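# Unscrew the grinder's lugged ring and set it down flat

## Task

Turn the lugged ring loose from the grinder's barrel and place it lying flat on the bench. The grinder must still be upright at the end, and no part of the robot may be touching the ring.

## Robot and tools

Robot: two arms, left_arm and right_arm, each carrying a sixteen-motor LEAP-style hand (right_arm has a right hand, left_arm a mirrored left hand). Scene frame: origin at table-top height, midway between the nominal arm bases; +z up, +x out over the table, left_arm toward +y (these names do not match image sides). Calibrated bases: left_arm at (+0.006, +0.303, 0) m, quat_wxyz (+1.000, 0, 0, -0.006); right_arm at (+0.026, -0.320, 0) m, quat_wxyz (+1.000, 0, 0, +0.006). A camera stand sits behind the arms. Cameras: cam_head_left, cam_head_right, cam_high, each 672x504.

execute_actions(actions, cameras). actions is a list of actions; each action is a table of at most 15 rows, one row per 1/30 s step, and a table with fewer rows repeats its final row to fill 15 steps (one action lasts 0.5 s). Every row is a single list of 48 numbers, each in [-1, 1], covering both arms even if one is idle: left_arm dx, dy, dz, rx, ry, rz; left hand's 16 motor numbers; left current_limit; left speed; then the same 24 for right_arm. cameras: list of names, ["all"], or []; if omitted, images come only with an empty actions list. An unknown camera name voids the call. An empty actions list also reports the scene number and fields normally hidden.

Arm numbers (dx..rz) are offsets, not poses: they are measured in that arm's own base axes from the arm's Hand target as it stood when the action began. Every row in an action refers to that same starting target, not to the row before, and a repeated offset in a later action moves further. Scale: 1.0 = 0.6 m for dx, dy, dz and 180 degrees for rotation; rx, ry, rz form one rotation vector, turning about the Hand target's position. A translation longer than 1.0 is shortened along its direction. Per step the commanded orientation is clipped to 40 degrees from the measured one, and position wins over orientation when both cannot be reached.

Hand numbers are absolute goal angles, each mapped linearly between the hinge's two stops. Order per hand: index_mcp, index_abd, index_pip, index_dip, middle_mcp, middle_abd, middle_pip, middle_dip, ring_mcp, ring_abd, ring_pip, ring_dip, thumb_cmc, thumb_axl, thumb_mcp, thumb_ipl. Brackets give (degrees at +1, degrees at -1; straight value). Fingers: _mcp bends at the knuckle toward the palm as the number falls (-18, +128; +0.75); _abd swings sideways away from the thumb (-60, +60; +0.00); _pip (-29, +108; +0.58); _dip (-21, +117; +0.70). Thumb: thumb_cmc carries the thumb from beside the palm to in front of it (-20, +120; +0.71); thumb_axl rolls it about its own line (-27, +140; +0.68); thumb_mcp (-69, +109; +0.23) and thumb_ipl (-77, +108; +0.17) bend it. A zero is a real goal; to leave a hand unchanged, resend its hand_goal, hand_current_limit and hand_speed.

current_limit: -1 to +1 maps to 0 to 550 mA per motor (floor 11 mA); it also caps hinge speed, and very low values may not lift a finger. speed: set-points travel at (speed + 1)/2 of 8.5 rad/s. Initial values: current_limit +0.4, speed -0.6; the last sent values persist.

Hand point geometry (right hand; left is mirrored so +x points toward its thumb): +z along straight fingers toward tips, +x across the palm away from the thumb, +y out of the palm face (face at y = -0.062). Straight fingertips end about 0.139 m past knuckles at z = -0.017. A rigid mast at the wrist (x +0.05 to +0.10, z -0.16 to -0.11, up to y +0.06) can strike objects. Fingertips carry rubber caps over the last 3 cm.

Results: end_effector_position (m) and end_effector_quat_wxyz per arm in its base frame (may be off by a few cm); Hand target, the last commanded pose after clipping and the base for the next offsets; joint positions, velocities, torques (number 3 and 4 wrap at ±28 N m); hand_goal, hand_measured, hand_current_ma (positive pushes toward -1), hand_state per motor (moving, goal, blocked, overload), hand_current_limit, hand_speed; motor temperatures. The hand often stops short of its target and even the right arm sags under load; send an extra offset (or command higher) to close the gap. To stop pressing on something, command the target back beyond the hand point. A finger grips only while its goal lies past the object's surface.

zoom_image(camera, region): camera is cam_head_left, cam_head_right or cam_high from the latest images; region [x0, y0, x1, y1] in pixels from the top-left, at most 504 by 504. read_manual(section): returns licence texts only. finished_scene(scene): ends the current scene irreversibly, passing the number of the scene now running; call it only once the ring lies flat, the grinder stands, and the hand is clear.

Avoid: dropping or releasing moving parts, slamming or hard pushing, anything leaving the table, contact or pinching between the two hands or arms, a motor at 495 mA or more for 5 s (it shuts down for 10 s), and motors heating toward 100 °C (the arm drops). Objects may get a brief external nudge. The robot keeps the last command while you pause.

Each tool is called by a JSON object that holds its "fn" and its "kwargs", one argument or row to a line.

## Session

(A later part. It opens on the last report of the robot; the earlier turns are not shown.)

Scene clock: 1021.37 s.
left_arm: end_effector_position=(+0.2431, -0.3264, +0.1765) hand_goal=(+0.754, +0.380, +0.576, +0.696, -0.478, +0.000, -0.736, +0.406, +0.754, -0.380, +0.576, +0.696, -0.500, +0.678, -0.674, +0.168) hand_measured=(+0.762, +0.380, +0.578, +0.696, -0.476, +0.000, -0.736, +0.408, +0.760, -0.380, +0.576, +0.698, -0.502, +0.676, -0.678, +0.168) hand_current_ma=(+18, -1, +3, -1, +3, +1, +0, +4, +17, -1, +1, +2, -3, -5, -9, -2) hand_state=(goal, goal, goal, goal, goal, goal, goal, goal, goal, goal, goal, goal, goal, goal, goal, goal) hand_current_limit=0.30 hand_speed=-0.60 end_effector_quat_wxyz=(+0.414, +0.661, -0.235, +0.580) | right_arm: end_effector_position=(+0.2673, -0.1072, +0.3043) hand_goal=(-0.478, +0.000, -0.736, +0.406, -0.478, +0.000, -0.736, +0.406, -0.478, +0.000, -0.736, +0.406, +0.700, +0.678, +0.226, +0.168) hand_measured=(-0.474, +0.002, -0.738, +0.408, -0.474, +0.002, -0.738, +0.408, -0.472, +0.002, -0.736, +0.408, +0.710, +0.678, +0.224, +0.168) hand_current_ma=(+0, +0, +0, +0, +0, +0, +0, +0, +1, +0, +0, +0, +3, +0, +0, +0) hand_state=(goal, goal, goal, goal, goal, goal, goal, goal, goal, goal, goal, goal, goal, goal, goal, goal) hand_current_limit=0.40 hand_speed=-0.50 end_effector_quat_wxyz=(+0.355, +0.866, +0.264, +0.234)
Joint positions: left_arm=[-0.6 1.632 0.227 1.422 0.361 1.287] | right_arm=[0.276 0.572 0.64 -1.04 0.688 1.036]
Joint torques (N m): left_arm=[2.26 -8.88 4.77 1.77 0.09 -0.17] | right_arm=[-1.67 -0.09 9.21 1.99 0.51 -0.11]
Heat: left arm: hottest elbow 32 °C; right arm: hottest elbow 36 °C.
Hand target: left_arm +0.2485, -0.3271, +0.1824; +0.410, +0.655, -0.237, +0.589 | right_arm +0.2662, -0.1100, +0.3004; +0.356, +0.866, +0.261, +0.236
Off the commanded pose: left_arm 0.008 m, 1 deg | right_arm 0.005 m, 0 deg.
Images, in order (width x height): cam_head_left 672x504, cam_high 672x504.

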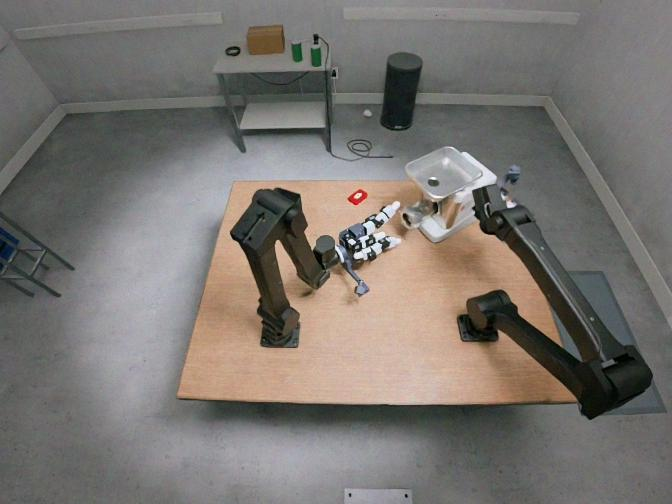

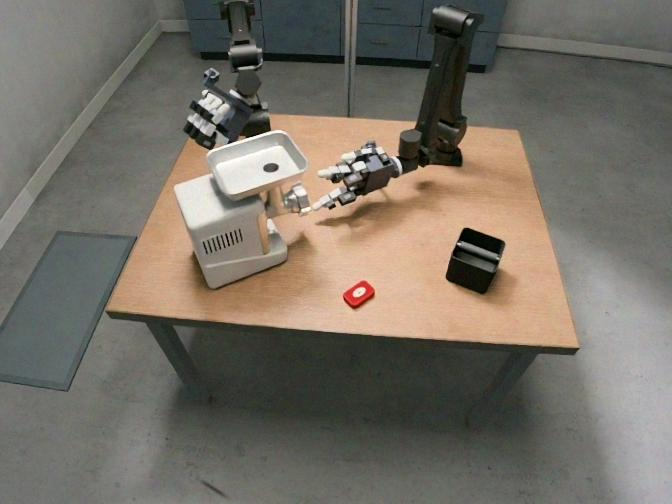

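{"fn": "execute_actions", "kwargs": {
  "actions": [
    [[0.0522,-0.0754,0,0,0,0,0.754,0.38,0.576,0.696,-0.479,0,-0.737,0.406,0.754,-0.38,0.576,0.696,-0.5,0.678,-0.674,0.168,0.3,-0.6,0,0,0,0,0,0,-0.478,0,-0.736,0.406,-0.478,0,-0.736,0.406,-0.478,0,-0.736,0.406,0.7,0.678,0.226,0.168,0.4,-0.5]],
    [[0,0,-0.005,0,0,0,0.754,0.0,0.576,0.696,-0.479,0,-0.737,0.406,0.754,0.0,0.576,0.696,-0.5,0.678,-0.674,0.168,0.2,-0.7,0,0,0,0,0,0,-0.478,0,-0.736,0.406,-0.478,0,-0.736,0.406,-0.478,0,-0.736,0.406,0.7,0.678,0.226,0.168,0.4,-0.5]],
    [[0.0195,0.0135,0.0205,-0.0506,0.0731,0,0.754,0.0,0.576,0.696,-0.479,0,-0.737,0.406,0.754,0.0,0.576,0.696,-0.5,0.678,-0.674,0.168,0.1,-0.7,0,0,0,0,0,0,-0.478,0,-0.736,0.406,-0.478,0,-0.736,0.406,-0.478,0,-0.736,0.406,0.7,0.678,0.226,0.168,0.4,-0.5]],
    [[0.0412,0.0285,0.029,-0.079,0.1142,0,0.754,0.0,0.576,0.696,-0.479,0,-0.737,0.406,0.754,0.0,0.576,0.696,-0.5,0.678,-0.674,0.168,0.1,-0.7,0,0,0,0,0,0,-0.478,0,-0.736,0.406,-0.478,0,-0.736,0.406,-0.478,0,-0.736,0.406,0.7,0.678,0.226,0.168,0.4,-0.5]],
    [[0.0474,0.0328,0.0052,-0.079,0.1142,0,0.754,0.0,0.576,0.696,-0.479,0,-0.737,0.406,0.754,0.0,0.576,0.696,-0.5,0.678,-0.674,0.168,0.1,-0.7,0,0,0,0,0,0,-0.478,0,-0.736,0.406,-0.478,0,-0.736,0.406,-0.478,0,-0.736,0.406,0.7,0.678,0.226,0.168,0.4,-0.5]],
    [[0.0447,0.0309,-0.0197,-0.079,0.1142,0,0.754,0.0,0.576,0.696,-0.479,0,-0.737,0.406,0.754,0.0,0.576,0.696,-0.5,0.678,-0.674,0.168,0.1,-0.7,0,0,0,0,0,0,-0.478,0,-0.736,0.406,-0.478,0,-0.736,0.406,-0.478,0,-0.736,0.406,0.7,0.678,0.226,0.168,0.4,-0.5]]
  ],
  "cameras": ["cam_head_left","cam_high"]
}}

{"fn": "zoom_image", "kwargs": {
  "camera": "cam_head_left",
  "region": [368, 180, 448, 260]
}}

{"fn": "zoom_image", "kwargs": {
  "camera": "cam_high",
  "region": [265, 170, 325, 230]
}}

Scene clock: 1034.43 s.
left_arm: end_effector_position=(+0.3646, -0.3077, +0.1988) hand_goal=(+0.754, +0.000, +0.576, +0.696, -0.478, +0.000, -0.736, +0.406, +0.754, +0.000, +0.576, +0.696, -0.500, +0.678, -0.674, +0.168) hand_measured=(+0.736, +0.016, +0.560, +0.690, -0.478, +0.000, -0.736, +0.408, +0.774, -0.032, +0.578, +0.690, -0.500, +0.678, -0.676, +0.168) hand_current_ma=(-58, +38, -42, -12, -1, +0, +0, +4, +62, -85, +4, -13, -1, -2, -6, -2) hand_state=(goal, goal, goal, goal, goal, goal, goal, goal, goal, blocked, goal, goal, goal, goal, goal, goal) hand_current_limit=0.10 hand_speed=-0.70 end_effector_quat_wxyz=(+0.693, +0.643, +0.300, +0.128) | right_arm: end_effector_position=(+0.2673, -0.1072, +0.3043) hand_goal=(-0.478, +0.000, -0.736, +0.406, -0.478, +0.000, -0.736, +0.406, -0.478, +0.000, -0.736, +0.406, +0.700, +0.678, +0.226, +0.168) hand_measured=(-0.474, +0.002, -0.738, +0.408, -0.474, +0.002, -0.738, +0.408, -0.472, +0.002, -0.736, +0.408, +0.710, +0.678, +0.224, +0.168) hand_current_ma=(+0, +0, +0, +0, +0, +0, +0, +0, +1, +0, +0, +0, +3, +0, +0, +0) hand_state=(goal, goal, goal, goal, goal, goal, goal, goal, goal, goal, goal, goal, goal, goal, goal, goal) hand_current_limit=0.40 hand_speed=-0.50 end_effector_quat_wxyz=(+0.355, +0.866, +0.264, +0.234)
Joint positions: left_arm=[-0.695 1.704 0.355 1.341 0.257 -0.251] | right_arm=[0.276 0.572 0.64 -1.04 0.688 1.036]
Joint torques (N m): left_arm=[1.26 -10.23 5.5 1.4 -0.72 -0.29] | right_arm=[-0.97 0.15 9.29 1.92 0.52 -0.15]
Heat: left arm: hottest elbow 32 °C; right arm: hottest elbow 36 °C.
Hand target: left_arm +0.3715, -0.3089, +0.2006; +0.692, +0.638, +0.314, +0.125 | right_arm +0.2662, -0.1100, +0.3004; +0.356, +0.866, +0.261, +0.236
Off the commanded pose: left_arm 0.007 m, 2 deg | right_arm 0.005 m, 0 deg.
Images, in order (width x height): cam_head_left 672x504, cam_high 672x504.

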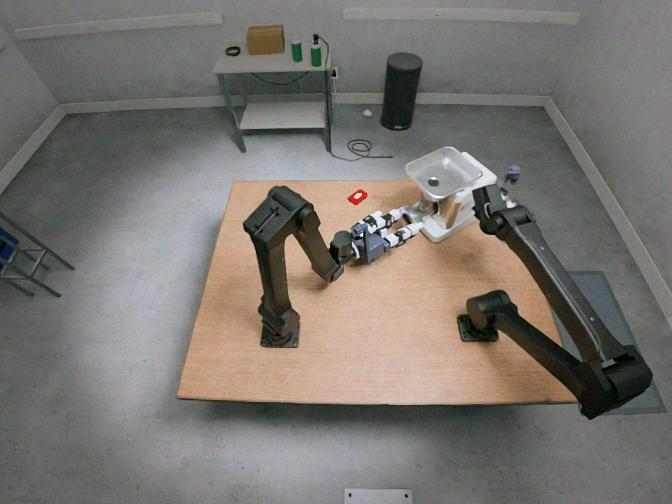

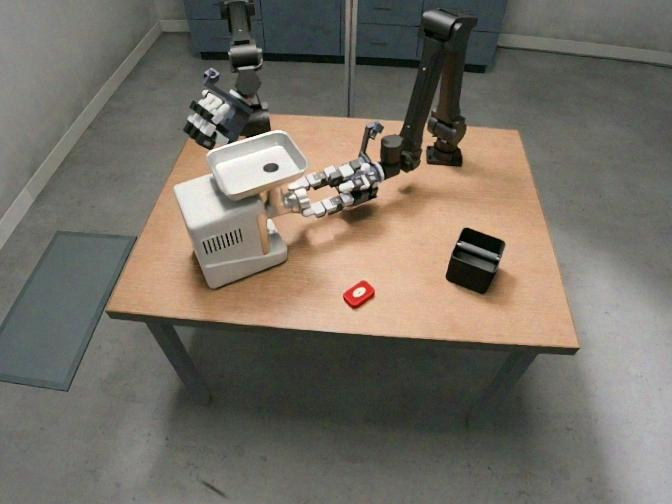

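Scaled by 6.300 from the camera's 672x504 image, which has a finer 960x720 frame.

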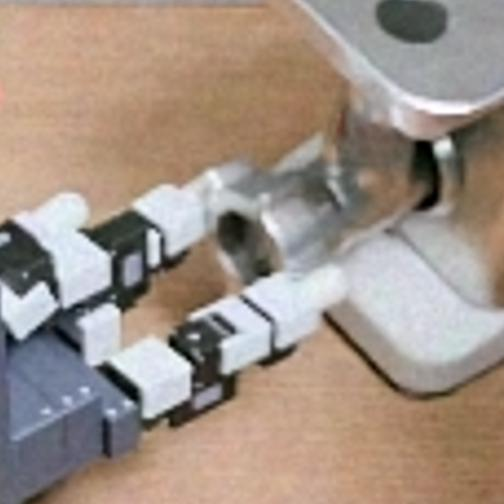

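Scaled by 8.400 from the camera's 672x504 image, which has a finer 960x720 frame.

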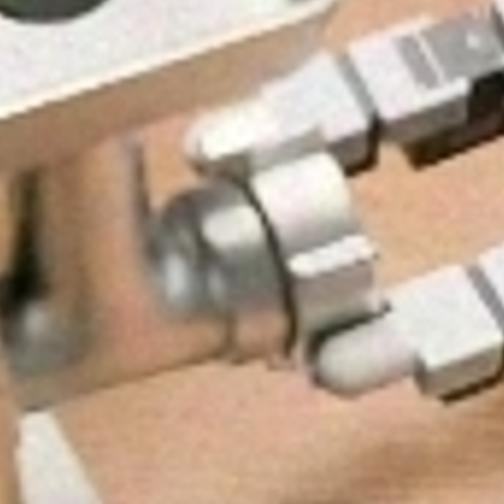

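{"fn": "execute_actions", "kwargs": {
  "actions": [
    [[0.0452,0.007,-0.041,-0.079,0.1142,0,0.754,0.0,0.576,0.696,-0.479,0,-0.737,0.406,0.754,0.0,0.576,0.696,-0.5,0.678,-0.674,0.168,0.1,-0.7,0,0,0,0,0,0,-0.478,0,-0.736,0.406,-0.478,0,-0.736,0.406,-0.478,0,-0.736,0.406,0.7,0.678,0.226,0.168,0.4,-0.5]],
    [[0.0163,0.0113,-0.0543,-0.079,0.1142,0,0.754,-0.03,0.576,0.696,-0.479,0,-0.737,0.406,0.754,0.03,0.576,0.696,-0.5,0.678,-0.674,0.168,0.1,-0.7,0,0,0,0,0,0,-0.478,0,-0.736,0.406,-0.478,0,-0.736,0.406,-0.478,0,-0.736,0.406,0.7,0.678,0.226,0.168,0.4,-0.5]],
    [[-0.0041,-0.0028,-0.0577,-0.079,0.1142,0,0.754,-0.03,0.576,0.696,-0.479,0,-0.737,0.406,0.754,0.03,0.576,0.696,-0.5,0.678,-0.674,0.168,0.2,-0.7,0,0,0,0,0,0,-0.478,0,-0.736,0.406,-0.478,0,-0.736,0.406,-0.478,0,-0.736,0.406,0.7,0.678,0.226,0.168,0.4,-0.5]],
    [[-0.0111,-0.0077,-0.0297,-0.0443,0.0639,0,0.754,-0.05,0.576,0.696,-0.479,0,-0.737,0.406,0.754,0.05,0.576,0.696,-0.5,0.678,-0.674,0.168,0.2,-0.7,0,0,0,0,0,0,-0.478,0,-0.736,0.406,-0.478,0,-0.736,0.406,-0.478,0,-0.736,0.406,0.7,0.678,0.226,0.168,0.4,-0.5]]
  ],
  "cameras": ["cam_head_left","cam_high"]
}}

{"fn": "zoom_image", "kwargs": {
  "camera": "cam_head_left",
  "region": [368, 180, 448, 260]
}}

{"fn": "zoom_image", "kwargs": {
  "camera": "cam_high",
  "region": [265, 170, 325, 230]
}}

Scene clock: 1041.73 s.
left_arm: end_effector_position=(+0.3871, -0.2919, +0.0930) hand_goal=(+0.754, -0.050, +0.576, +0.696, -0.478, +0.000, -0.736, +0.406, +0.754, +0.050, +0.576, +0.696, -0.500, +0.678, -0.674, +0.168) hand_measured=(+0.720, +0.020, +0.552, +0.686, -0.478, +0.000, -0.736, +0.408, +0.796, -0.010, +0.586, +0.682, -0.498, +0.680, -0.674, +0.168) hand_current_ma=(-118, +220, -69, -25, -1, +0, +0, +4, +147, -182, +25, -35, +5, +7, -2, -2) hand_state=(blocked, blocked, blocked, goal, goal, goal, goal, goal, blocked, blocked, goal, goal, goal, goal, goal, goal) hand_current_limit=0.20 hand_speed=-0.70 end_effector_quat_wxyz=(+0.577, +0.258, +0.665, -0.397) | right_arm: end_effector_position=(+0.2673, -0.1072, +0.3043) hand_goal=(-0.478, +0.000, -0.736, +0.406, -0.478, +0.000, -0.736, +0.406, -0.478, +0.000, -0.736, +0.406, +0.700, +0.678, +0.226, +0.168) hand_measured=(-0.474, +0.002, -0.738, +0.408, -0.474, +0.002, -0.738, +0.408, -0.472, +0.002, -0.736, +0.408, +0.710, +0.678, +0.224, +0.168) hand_current_ma=(+0, +0, +0, +0, +0, +0, +0, +0, +1, +0, +0, +0, +3, +0, +0, +0) hand_state=(goal, goal, goal, goal, goal, goal, goal, goal, goal, goal, goal, goal, goal, goal, goal, goal) hand_current_limit=0.40 hand_speed=-0.50 end_effector_quat_wxyz=(+0.355, +0.866, +0.264, +0.234)
Joint positions: left_arm=[-0.705 1.628 0.353 1.256 0.268 -1.799] | right_arm=[0.276 0.572 0.64 -1.04 0.688 1.036]
Joint torques (N m): left_arm=[1.55 -8.06 9.31 0.57 0.08 -0.18] | right_arm=[-1.38 0.03 9.35 1.81 0.52 -0.12]
Heat: left arm: hottest elbow 32 °C; right arm: hottest elbow 36 °C.
Hand target: left_arm +0.3993, -0.3043, +0.0909; +0.567, +0.251, +0.672, -0.404 | right_arm +0.2662, -0.1100, +0.3004; +0.356, +0.866, +0.261, +0.236
Off the commanded pose: left_arm 0.017 m, 2 deg | right_arm 0.005 m, 0 deg.
Images, in order (width x height): cam_head_left 672x504, cam_high 672x504.

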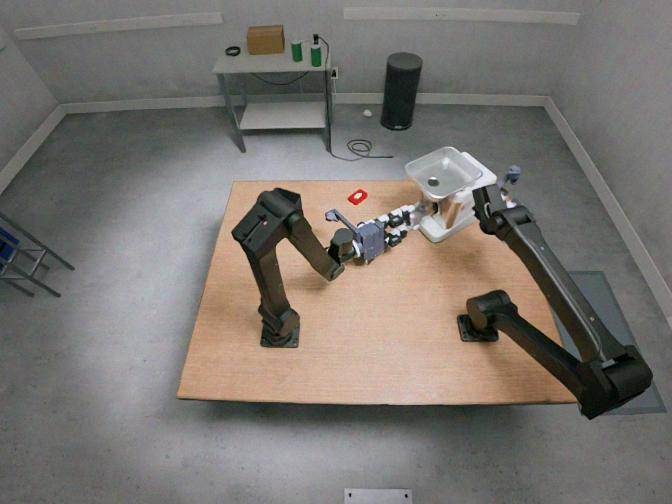

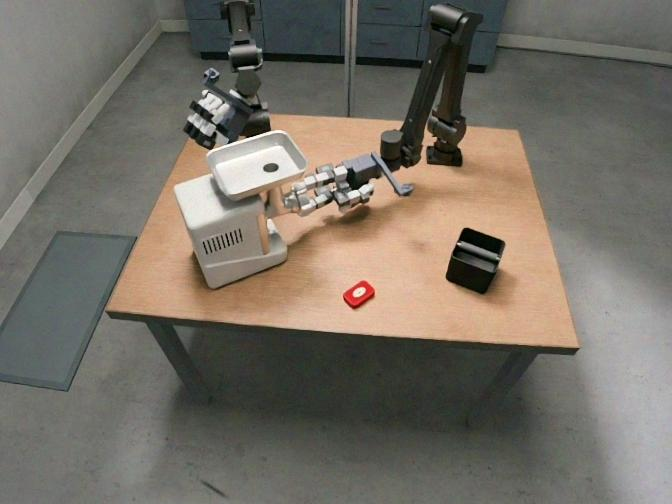

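Scaled by 6.300 from the camera's 672x504 image, which has a finer 960x720 frame.

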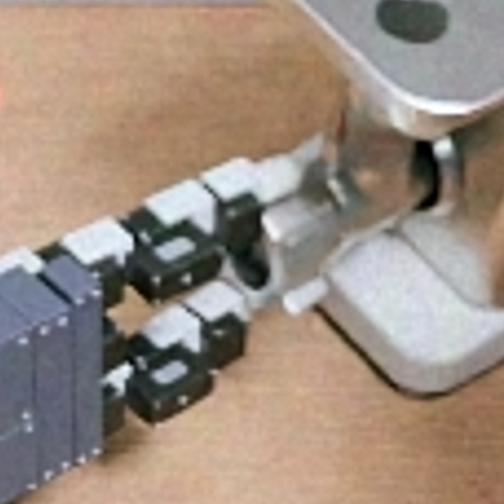

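Scaled by 8.400 from the camera's 672x504 image, which has a finer 960x720 frame.

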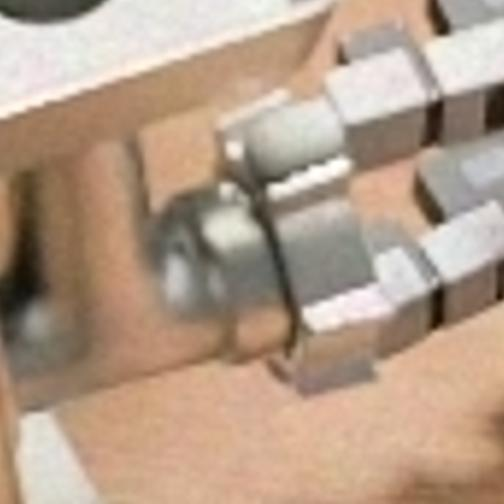

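{"fn": "execute_actions", "kwargs": {
  "actions": [
    [[-0.03,0.0435,0,0,0,0,0.754,-0.12,0.576,0.696,-0.479,0,-0.737,0.406,0.754,0.12,0.576,0.696,-0.5,0.678,-0.674,0.168,0.4,-0.7,0,0,0,0,0,0,-0.478,0,-0.736,0.406,-0.478,0,-0.736,0.406,-0.478,0,-0.736,0.406,0.7,0.678,0.226,0.168,0.4,-0.5]]
  ],
  "cameras": ["cam_head_left","cam_high"]
}}

{"fn": "zoom_image", "kwargs": {
  "camera": "cam_head_left",
  "region": [368, 180, 448, 260]
}}

{"fn": "zoom_image", "kwargs": {
  "camera": "cam_high",
  "region": [265, 170, 325, 230]
}}

Scene clock: 1047.27 s.
left_arm: end_effector_position=(+0.3830, -0.2830, +0.0919) hand_goal=(+0.754, -0.120, +0.576, +0.696, -0.478, +0.000, -0.736, +0.406, +0.754, +0.120, +0.576, +0.696, -0.500, +0.678, -0.674, +0.168) hand_measured=(+0.734, +0.018, +0.562, +0.690, -0.478, +0.000, -0.736, +0.408, +0.776, -0.008, +0.584, +0.698, -0.498, +0.680, -0.674, +0.168) hand_current_ma=(-60, +385, -36, -15, -1, +0, +0, +4, +69, -385, +19, +3, +5, +7, -1, -2) hand_state=(goal, blocked, goal, goal, goal, goal, goal, goal, blocked, blocked, goal, goal, goal, goal, goal, goal) hand_current_limit=0.40 hand_speed=-0.70 end_effector_quat_wxyz=(+0.571, +0.256, +0.667, -0.403) | right_arm: end_effector_position=(+0.2673, -0.1072, +0.3043) hand_goal=(-0.478, +0.000, -0.736, +0.406, -0.478, +0.000, -0.736, +0.406, -0.478, +0.000, -0.736, +0.406, +0.700, +0.678, +0.226, +0.168) hand_measured=(-0.474, +0.002, -0.738, +0.408, -0.474, +0.002, -0.738, +0.408, -0.472, +0.002, -0.736, +0.408, +0.710, +0.678, +0.224, +0.168) hand_current_ma=(+0, +0, +0, +0, +0, +0, +0, +0, +1, +0, +0, +0, +3, +0, +0, +0) hand_state=(goal, goal, goal, goal, goal, goal, goal, goal, goal, goal, goal, goal, goal, goal, goal, goal) hand_current_limit=0.40 hand_speed=-0.50 end_effector_quat_wxyz=(+0.355, +0.866, +0.264, +0.234)
Joint positions: left_arm=[-0.683 1.609 0.33 1.256 0.298 -1.812] | right_arm=[0.276 0.572 0.64 -1.04 0.688 1.036]
Joint torques (N m): left_arm=[2.2 -9.93 4.05 1.94 0.06 -0.05] | right_arm=[-0.97 0.09 9.35 1.84 0.49 -0.13]
Heat: left arm: hottest elbow 32 °C; right arm: hottest elbow 36 °C.
Hand target: left_arm +0.3812, -0.2782, +0.0908; +0.567, +0.251, +0.672, -0.404 | right_arm +0.2662, -0.1100, +0.3004; +0.356, +0.866, +0.261, +0.236
Off the commanded pose: left_arm 0.005 m, 1 deg | right_arm 0.005 m, 0 deg.
Images, in order (width x height): cam_head_left 672x504, cam_high 672x504.

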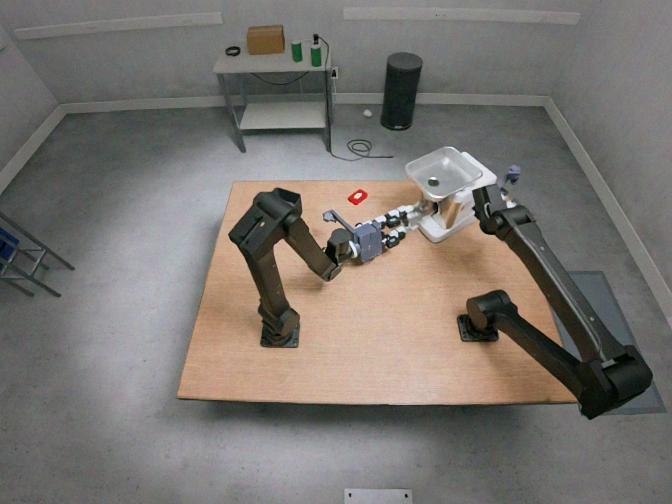

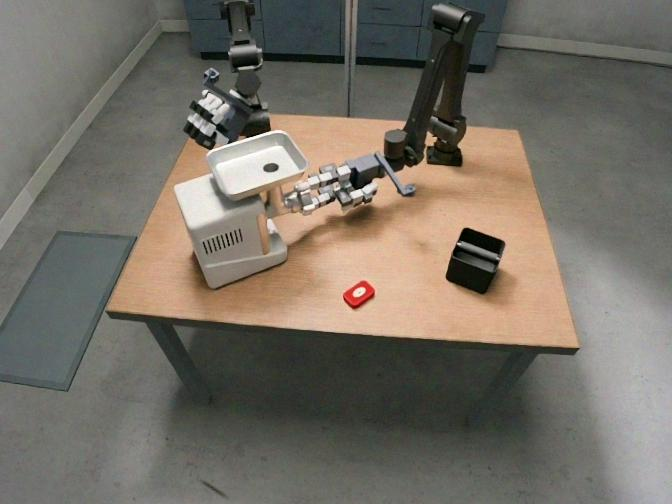

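Scaled by 6.300 from the camera's 672x504 image, which has a finer 960x720 frame.

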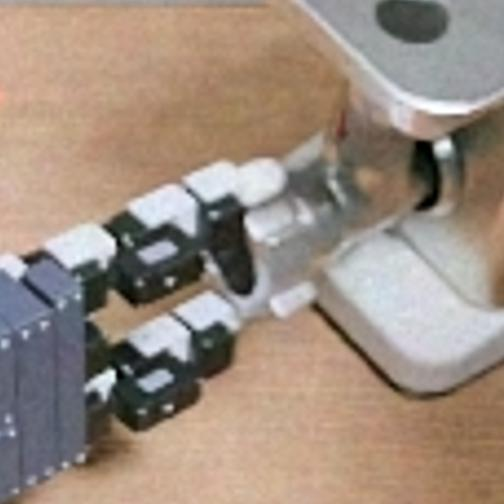

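Scaled by 8.400 from the camera's 672x504 image, which has a finer 960x720 frame.

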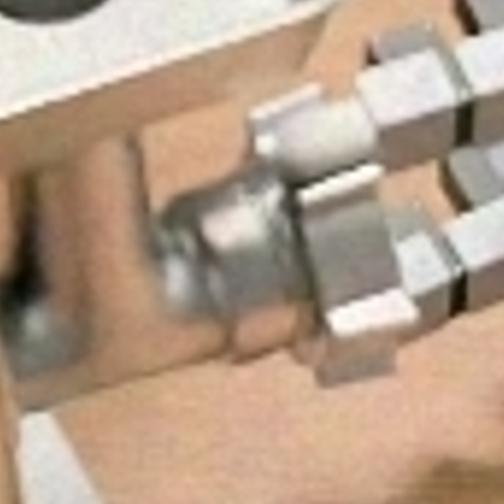

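{"fn": "execute_actions", "kwargs": {
  "actions": [
    [[-0.0237,0.0343,0,0,0,0,0.754,-0.12,0.576,0.696,-0.479,0,-0.737,0.406,0.754,0.12,0.576,0.696,-0.5,0.678,-0.674,0.168,0.5,-0.7,0,0,0,0,0,0,-0.478,0,-0.736,0.406,-0.478,0,-0.736,0.406,-0.478,0,-0.736,0.406,0.7,0.678,0.226,0.168,0.4,-0.5]]
  ],
  "cameras": ["cam_head_left","cam_high"]
}}

{"fn": "zoom_image", "kwargs": {
  "camera": "cam_head_left",
  "region": [368, 180, 448, 260]
}}

{"fn": "zoom_image", "kwargs": {
  "camera": "cam_high",
  "region": [265, 160, 345, 240]
}}

Scene clock: 1052.40 s.
left_arm: end_effector_position=(+0.3632, -0.2561, +0.0784) hand_goal=(+0.754, -0.120, +0.576, +0.696, -0.478, +0.000, -0.736, +0.406, +0.754, +0.120, +0.576, +0.696, -0.500, +0.678, -0.674, +0.168) hand_measured=(+0.734, +0.018, +0.562, +0.690, -0.478, +0.000, -0.736, +0.408, +0.756, -0.008, +0.580, +0.698, -0.498, +0.680, -0.674, +0.168) hand_current_ma=(-60, +412, -36, -15, +0, +0, +0, +4, +5, -412, +9, +3, +5, +7, -1, -2) hand_state=(goal, blocked, goal, goal, goal, goal, goal, goal, goal, blocked, goal, goal, goal, goal, goal, goal) hand_current_limit=0.50 hand_speed=-0.70 end_effector_quat_wxyz=(+0.557, +0.255, +0.683, -0.399) | right_arm: end_effector_position=(+0.2673, -0.1072, +0.3043) hand_goal=(-0.478, +0.000, -0.736, +0.406, -0.478, +0.000, -0.736, +0.406, -0.478, +0.000, -0.736, +0.406, +0.700, +0.678, +0.226, +0.168) hand_measured=(-0.474, +0.002, -0.738, +0.408, -0.474, +0.002, -0.738, +0.408, -0.472, +0.002, -0.736, +0.408, +0.710, +0.678, +0.224, +0.168) hand_current_ma=(+0, +0, +0, +0, +0, +0, +0, +0, +1, +0, +0, +0, +3, +0, +0, +0) hand_state=(goal, goal, goal, goal, goal, goal, goal, goal, goal, goal, goal, goal, goal, goal, goal, goal) hand_current_limit=0.40 hand_speed=-0.50 end_effector_quat_wxyz=(+0.355, +0.866, +0.264, +0.234)
Joint positions: left_arm=[-0.653 1.575 0.25 1.259 0.325 -1.814] | right_arm=[0.276 0.572 0.64 -1.04 0.688 1.036]
Joint torques (N m): left_arm=[1.96 -9.41 5.07 2.78 0.11 -0.02] | right_arm=[-1.32 0.09 9.39 1.8 0.51 -0.14]
Heat: left arm: hottest elbow 32 °C; right arm: hottest elbow 36 °C.
Hand target: left_arm +0.3671, -0.2575, +0.0909; +0.567, +0.251, +0.672, -0.404 | right_arm +0.2662, -0.1100, +0.3004; +0.356, +0.866, +0.261, +0.236
Off the commanded pose: left_arm 0.013 m, 2 deg | right_arm 0.005 m, 0 deg.
Images, in order (width x height): cam_head_left 672x504, cam_high 672x504.

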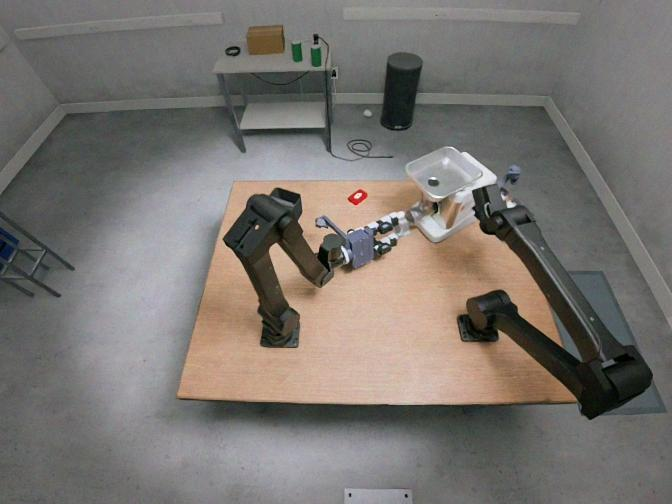

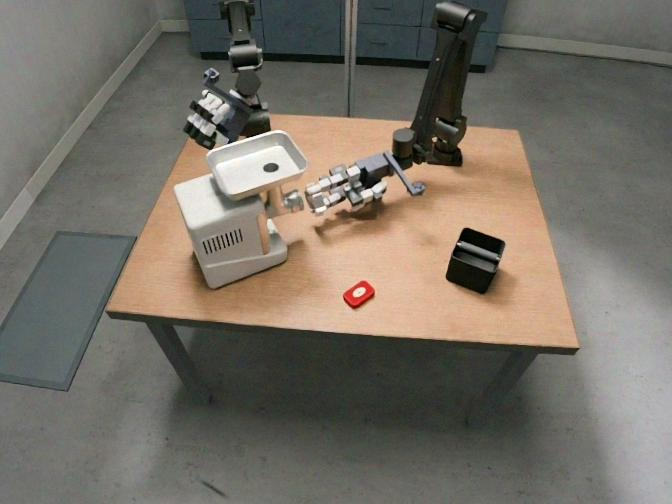

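Scaled by 6.300 from the camera's 672x504 image, which has a finer 960x720 frame.

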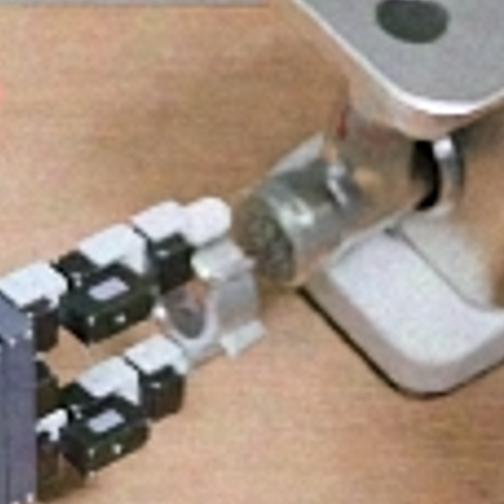

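Scaled by 6.300 from the camera's 672x504 image, which has a finer 960x720 frame.

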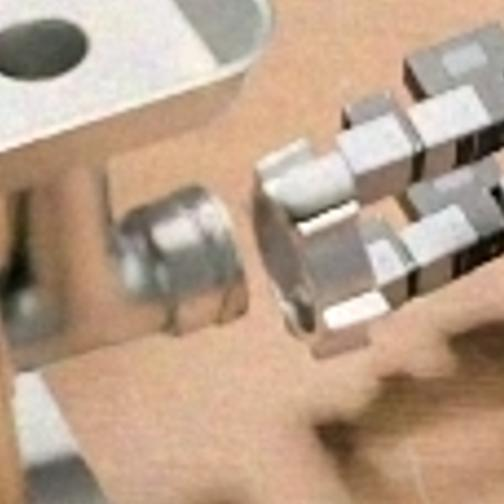

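{"fn": "execute_actions", "kwargs": {
  "actions": [
    [[-0.019,0.0274,0.1,0,0,0,0.754,-0.12,0.576,0.696,-0.479,0,-0.737,0.406,0.754,0.12,0.576,0.696,-0.5,0.678,-0.674,0.168,0.5,-0.7,0,0,0,0,0,0,-0.478,0,-0.736,0.406,-0.478,0,-0.736,0.406,-0.478,0,-0.736,0.406,0.7,0.678,0.226,0.168,0.4,-0.5]],
    [[-0.0095,0.0137,0.0833,0,0,0,0.754,-0.12,0.576,0.696,-0.479,0,-0.737,0.406,0.754,0.12,0.576,0.696,-0.5,0.678,-0.674,0.168,0.5,-0.7,0,0,0,0,0,0,-0.478,0,-0.736,0.406,-0.478,0,-0.736,0.406,-0.478,0,-0.736,0.406,0.7,0.678,0.226,0.168,0.4,-0.5]]
  ],
  "cameras": ["cam_head_left","cam_high"]
}}

{"fn": "zoom_image", "kwargs": {
  "camera": "cam_head_left",
  "region": [340, 160, 440, 260]
}}

{"fn": "zoom_image", "kwargs": {
  "camera": "cam_high",
  "region": [265, 130, 365, 230]
}}

Scene clock: 1063.63 s.
left_arm: end_effector_position=(+0.3297, -0.2220, +0.1644) hand_goal=(+0.754, -0.120, +0.576, +0.696, -0.478, +0.000, -0.736, +0.406, +0.754, +0.120, +0.576, +0.696, -0.500, +0.678, -0.674, +0.168) hand_measured=(+0.736, +0.018, +0.562, +0.690, -0.476, +0.000, -0.736, +0.408, +0.750, -0.008, +0.576, +0.698, -0.496, +0.682, -0.674, +0.168) hand_current_ma=(-54, +412, -35, -15, +4, +0, +0, +4, -7, -412, +1, +3, +8, +11, +0, -2) hand_state=(goal, blocked, goal, goal, goal, goal, goal, goal, goal, blocked, goal, goal, goal, goal, goal, goal) hand_current_limit=0.50 hand_speed=-0.70 end_effector_quat_wxyz=(+0.544, +0.252, +0.693, -0.399) | right_arm: end_effector_position=(+0.2673, -0.1072, +0.3043) hand_goal=(-0.478, +0.000, -0.736, +0.406, -0.478, +0.000, -0.736, +0.406, -0.478, +0.000, -0.736, +0.406, +0.700, +0.678, +0.226, +0.168) hand_measured=(-0.474, +0.002, -0.738, +0.408, -0.474, +0.002, -0.738, +0.408, -0.472, +0.002, -0.736, +0.408, +0.710, +0.678, +0.224, +0.168) hand_current_ma=(+0, +0, +0, +0, +0, +0, +0, +0, +1, +0, +0, +0, +3, +0, +0, +0) hand_state=(goal, goal, goal, goal, goal, goal, goal, goal, goal, goal, goal, goal, goal, goal, goal, goal) hand_current_limit=0.40 hand_speed=-0.50 end_effector_quat_wxyz=(+0.355, +0.866, +0.264, +0.234)
Joint positions: left_arm=[-0.616 0.898 0.23 0.572 0.365 -1.821] | right_arm=[0.276 0.572 0.64 -1.04 0.688 1.036]
Joint torques (N m): left_arm=[2.26 -2.43 16.42 2.39 0.11 0.06] | right_arm=[-0.97 0.15 9.24 1.85 0.51 -0.12]
Heat: left arm: hottest elbow 32 °C; right arm: hottest elbow 36 °C.
Hand target: left_arm +0.3500, -0.2328, +0.2008; +0.567, +0.251, +0.672, -0.404 | right_arm +0.2662, -0.1100, +0.3004; +0.356, +0.866, +0.261, +0.236
Off the commanded pose: left_arm 0.043 m, 4 deg | right_arm 0.005 m, 0 deg.
Images, in order (width x height): cam_head_left 672x504, cam_high 672x504.

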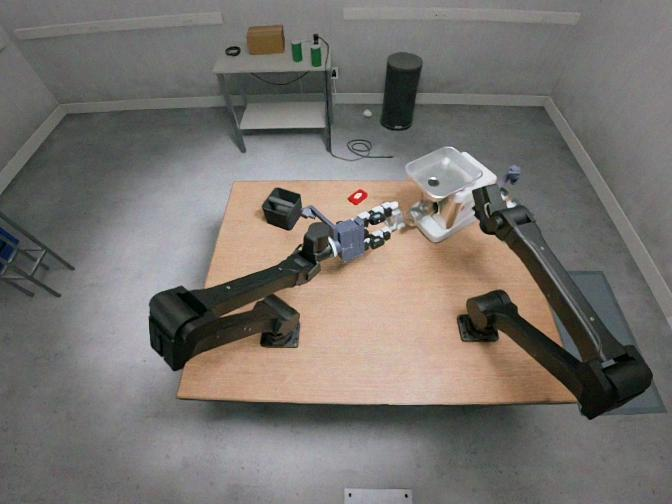

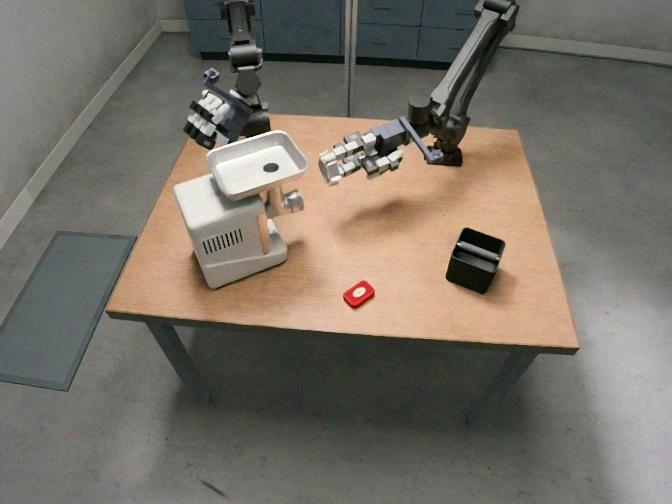

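Scaled by 5.040 from the camera's 672x504 image, which has a finer 960x720 frame.

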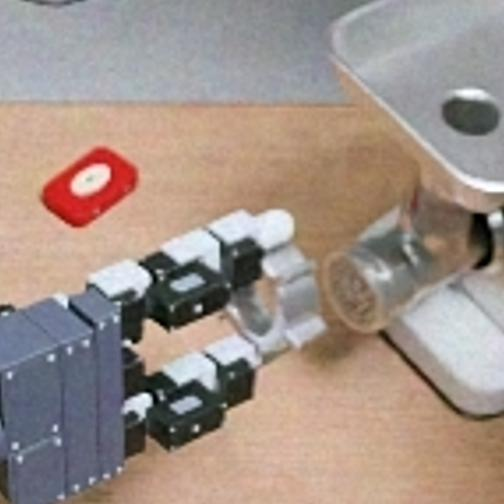

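Scaled by 5.040 from the camera's 672x504 image, which has a finer 960x720 frame.

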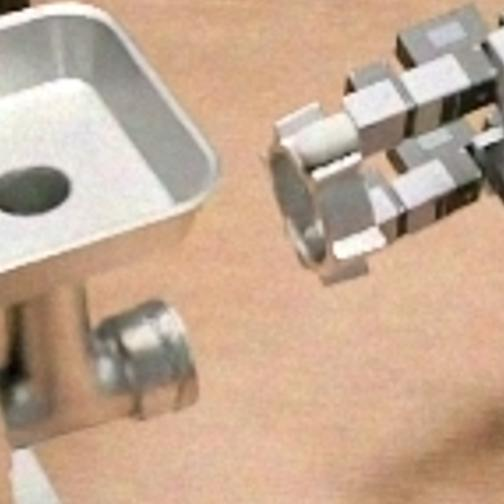

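{"fn": "execute_actions", "kwargs": {
  "actions": [
    [[-0.0241,0.0348,0.0935,0.1028,0.0711,0,0.754,-0.12,0.576,0.696,-0.479,0,-0.737,0.406,0.754,0.12,0.576,0.696,-0.5,0.678,-0.674,0.168,0.5,-0.7,0,0,0,0,0,0,-0.478,0,-0.736,0.406,-0.478,0,-0.736,0.406,-0.478,0,-0.736,0.406,0.7,0.678,0.226,0.168,0.4,-0.5]],
    [[-0.0075,0.0108,0.073,0.1028,0.0711,0,0.754,-0.12,0.576,0.696,-0.479,0,-0.737,0.406,0.754,0.12,0.576,0.696,-0.5,0.678,-0.674,0.168,0.5,-0.7,0,0,0,0,0,0,-0.478,0,-0.736,0.406,-0.478,0,-0.736,0.406,-0.478,0,-0.736,0.406,0.7,0.678,0.226,0.168,0.4,-0.5]]
  ],
  "cameras": ["cam_head_left","cam_high"]
}}

{"fn": "zoom_image", "kwargs": {
  "camera": "cam_head_left",
  "region": [340, 160, 440, 260]
}}

{"fn": "zoom_image", "kwargs": {
  "camera": "cam_high",
  "region": [285, 120, 385, 220]
}}

Scene clock: 1068.23 s.
left_arm: end_effector_position=(+0.3199, -0.1956, +0.2635) hand_goal=(+0.754, -0.120, +0.576, +0.696, -0.478, +0.000, -0.736, +0.406, +0.754, +0.120, +0.576, +0.696, -0.500, +0.678, -0.674, +0.168) hand_measured=(+0.746, +0.034, +0.570, +0.692, -0.472, +0.000, -0.736, +0.408, +0.744, +0.006, +0.572, +0.696, -0.496, +0.682, -0.674, +0.168) hand_current_ma=(-20, +413, -12, -7, +13, +0, +0, +4, -25, -394, -9, -1, +10, +13, +0, -2) hand_state=(goal, blocked, goal, goal, goal, goal, goal, goal, goal, blocked, goal, goal, goal, goal, goal, goal) hand_current_limit=0.50 hand_speed=-0.70 end_effector_quat_wxyz=(+0.270, +0.316, +0.885, -0.207) | right_arm: end_effector_position=(+0.2673, -0.1072, +0.3043) hand_goal=(-0.478, +0.000, -0.736, +0.406, -0.478, +0.000, -0.736, +0.406, -0.478, +0.000, -0.736, +0.406, +0.700, +0.678, +0.226, +0.168) hand_measured=(-0.474, +0.002, -0.738, +0.408, -0.474, +0.002, -0.738, +0.408, -0.472, +0.002, -0.736, +0.408, +0.710, +0.678, +0.224, +0.168) hand_current_ma=(+0, +0, +0, +0, +0, +0, +0, +0, +1, +0, +0, +0, +3, +0, +0, +0) hand_state=(goal, goal, goal, goal, goal, goal, goal, goal, goal, goal, goal, goal, goal, goal, goal, goal) hand_current_limit=0.40 hand_speed=-0.50 end_effector_quat_wxyz=(+0.355, +0.866, +0.264, +0.234)
Joint positions: left_arm=[-0.671 0.931 0.959 -0.931 0.206 -1.627] | right_arm=[0.276 0.572 0.64 -1.04 0.688 1.036]
Joint torques (N m): left_arm=[1.38 -4.84 18.15 1.46 0.13 0.11] | right_arm=[-1.03 0.15 9.28 1.77 0.51 -0.14]
Heat: left arm: hottest elbow 33 °C; right arm: hottest elbow 36 °C.
Hand target: left_arm +0.3309, -0.2055, +0.3008; +0.299, +0.322, +0.872, -0.216 | right_arm +0.2662, -0.1100, +0.3004; +0.356, +0.866, +0.261, +0.236
Off the commanded pose: left_arm 0.040 m, 4 deg | right_arm 0.005 m, 0 deg.
Images, in order (width x height): cam_head_left 672x504, cam_high 672x504.

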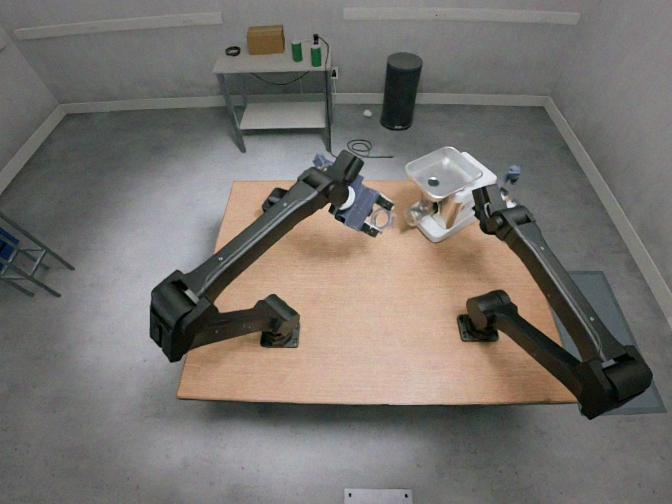

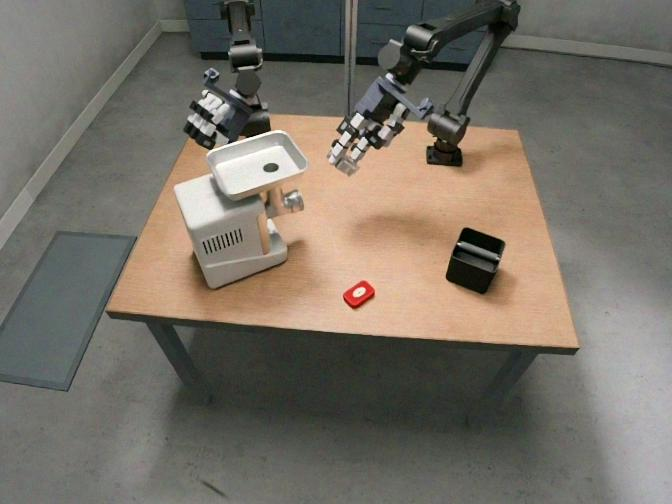

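Scaled by 5.040 from the camera's 672x504 image, which has a finer 960x720 frame.

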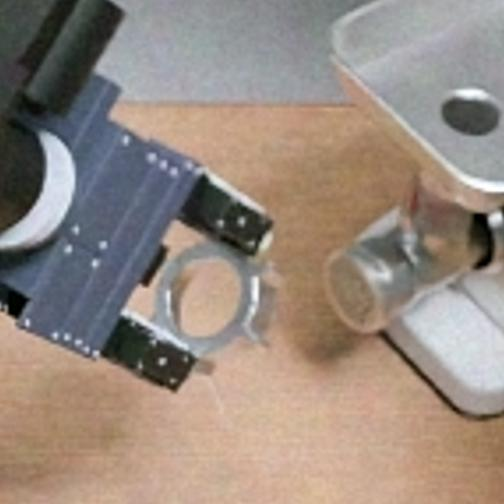

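Scaled by 5.040 from the camera's 672x504 image, which has a finer 960x720 frame.

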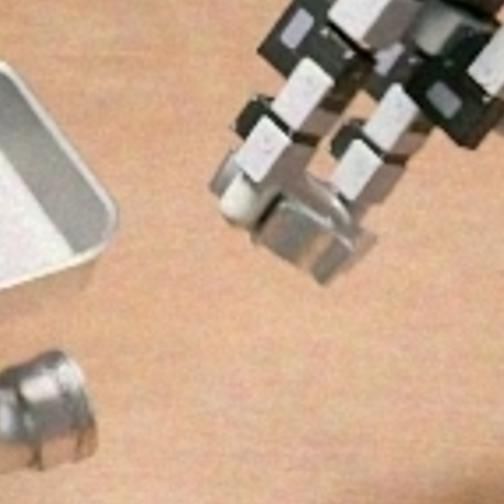

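{"fn": "execute_actions", "kwargs": {
  "actions": [
    [[0.0079,-0.0114,0.0613,0.1028,0.0711,0,0.754,-0.12,0.576,0.696,-0.479,0,-0.737,0.406,0.754,0.12,0.576,0.696,-0.5,0.678,-0.674,0.168,0.5,-0.7,0,0,0,0,0,0,-0.478,0,-0.736,0.406,-0.478,0,-0.736,0.406,-0.478,0,-0.736,0.406,0.7,0.678,0.226,0.168,0.4,-0.5]],
    [[0.0192,-0.0277,0.0402,0.1028,0.0711,0,0.754,-0.12,0.576,0.696,-0.479,0,-0.737,0.406,0.754,0.12,0.576,0.696,-0.5,0.678,-0.674,0.168,0.5,-0.7,0,0,0,0,0,0,-0.478,0,-0.736,0.406,-0.478,0,-0.736,0.406,-0.478,0,-0.736,0.406,0.7,0.678,0.226,0.168,0.4,-0.5]]
  ],
  "cameras": ["all"]
}}

{"fn": "zoom_image", "kwargs": {
  "camera": "cam_head_left",
  "region": [340, 160, 440, 260]
}}

{"fn": "zoom_image", "kwargs": {
  "camera": "cam_high",
  "region": [285, 110, 385, 210]
}}

{"fn": "zoom_image", "kwargs": {
  "camera": "cam_head_right",
  "region": [340, 150, 440, 250]
}}

Scene clock: 1073.00 s.
left_arm: end_effector_position=(+0.3442, -0.2264, +0.3329) hand_goal=(+0.754, -0.120, +0.576, +0.696, -0.478, +0.000, -0.736, +0.406, +0.754, +0.120, +0.576, +0.696, -0.500, +0.678, -0.674, +0.168) hand_measured=(+0.752, +0.026, +0.574, +0.696, -0.466, +0.000, -0.736, +0.408, +0.754, -0.002, +0.574, +0.696, -0.498, +0.680, -0.674, +0.168) hand_current_ma=(-3, +413, -4, -1, +33, +0, +0, +4, -1, -412, -2, +0, +3, +3, -1, -2) hand_state=(goal, blocked, goal, goal, goal, goal, goal, goal, goal, blocked, goal, goal, goal, goal, goal, goal) hand_current_limit=0.50 hand_speed=-0.70 end_effector_quat_wxyz=(+0.039, +0.354, +0.935, -0.001) | right_arm: end_effector_position=(+0.2673, -0.1072, +0.3043) hand_goal=(-0.478, +0.000, -0.736, +0.406, -0.478, +0.000, -0.736, +0.406, -0.478, +0.000, -0.736, +0.406, +0.700, +0.678, +0.226, +0.168) hand_measured=(-0.474, +0.002, -0.738, +0.408, -0.474, +0.002, -0.738, +0.408, -0.472, +0.002, -0.736, +0.408, +0.710, +0.678, +0.224, +0.168) hand_current_ma=(+0, +0, +0, +0, +0, +0, +0, +0, +1, +0, +0, +0, +3, +0, +0, +0) hand_state=(goal, goal, goal, goal, goal, goal, goal, goal, goal, goal, goal, goal, goal, goal, goal, goal) hand_current_limit=0.40 hand_speed=-0.50 end_effector_quat_wxyz=(+0.355, +0.866, +0.264, +0.234)
Joint positions: left_arm=[-0.798 1.433 1.602 -1.668 -0.032 -1.644] | right_arm=[0.276 0.572 0.64 -1.04 0.688 1.036]
Joint torques (N m): left_arm=[1.73 -12.4 15.49 -0.12 -0.24 -0.2] | right_arm=[-1.32 -0.21 9.29 1.8 0.52 -0.14]
Heat: left arm: hottest elbow 35 °C; right arm: hottest elbow 36 °C.
Hand target: left_arm +0.3472, -0.2289, +0.3616; -0.015, +0.345, +0.939, +0.004 | right_arm +0.2662, -0.1100, +0.3004; +0.356, +0.866, +0.261, +0.236
Off the commanded pose: left_arm 0.029 m, 6 deg | right_arm 0.005 m, 0 deg.
joint sent to its limit (left arm) — joint 4 (wrist pitch), lower limit. The joint targets are off in orientation, not in position.

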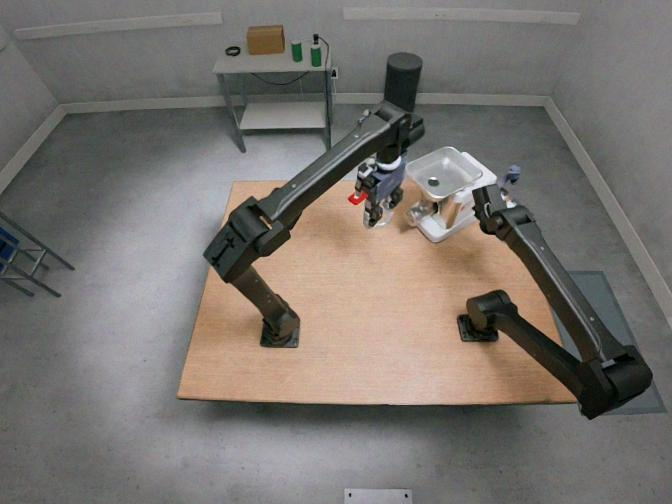

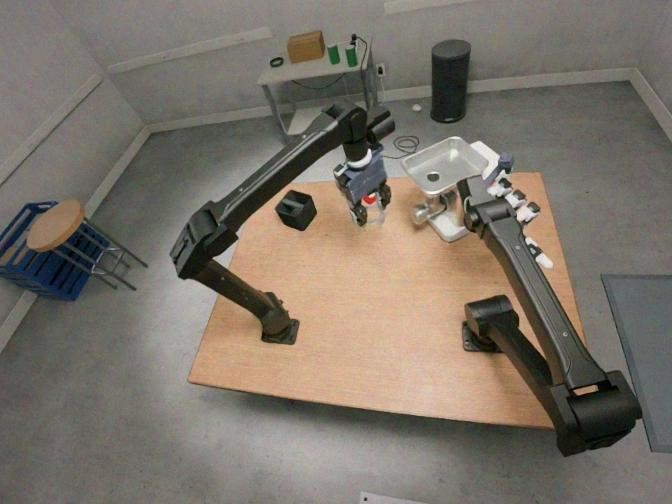

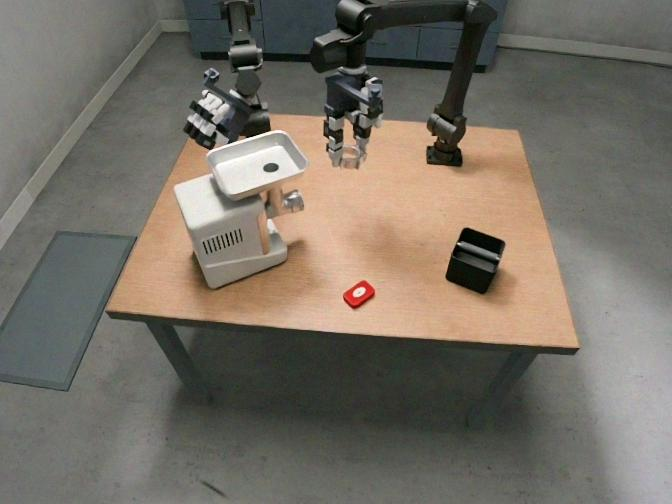

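Scaled by 5.040 from the camera's 672x504 image, which has a finer 960x720 frame.

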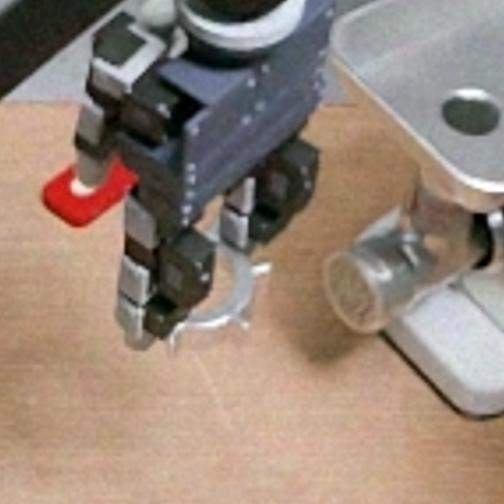

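Scaled by 5.040 from the camera's 672x504 image, which has a finer 960x720 frame.

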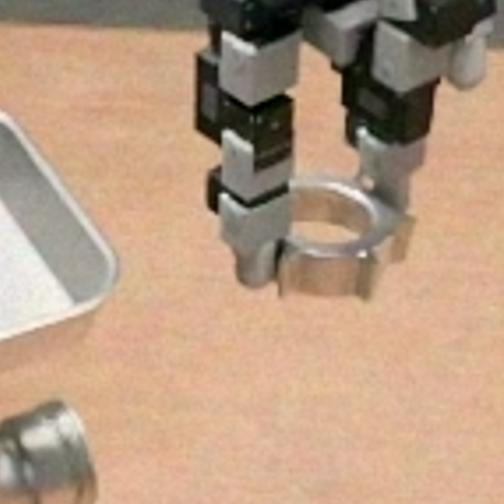

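Scaled by 5.040 from the camera's 672x504 image, which has a finer 960x720 frame.

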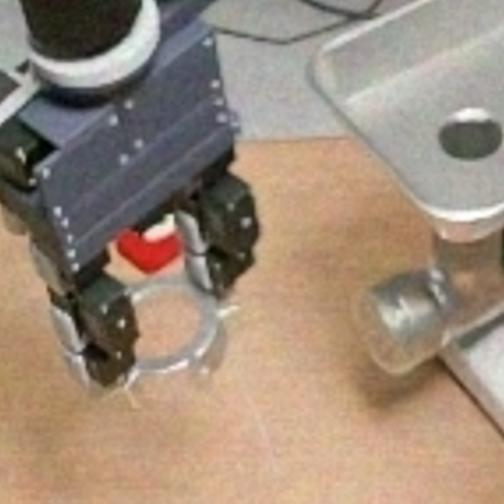

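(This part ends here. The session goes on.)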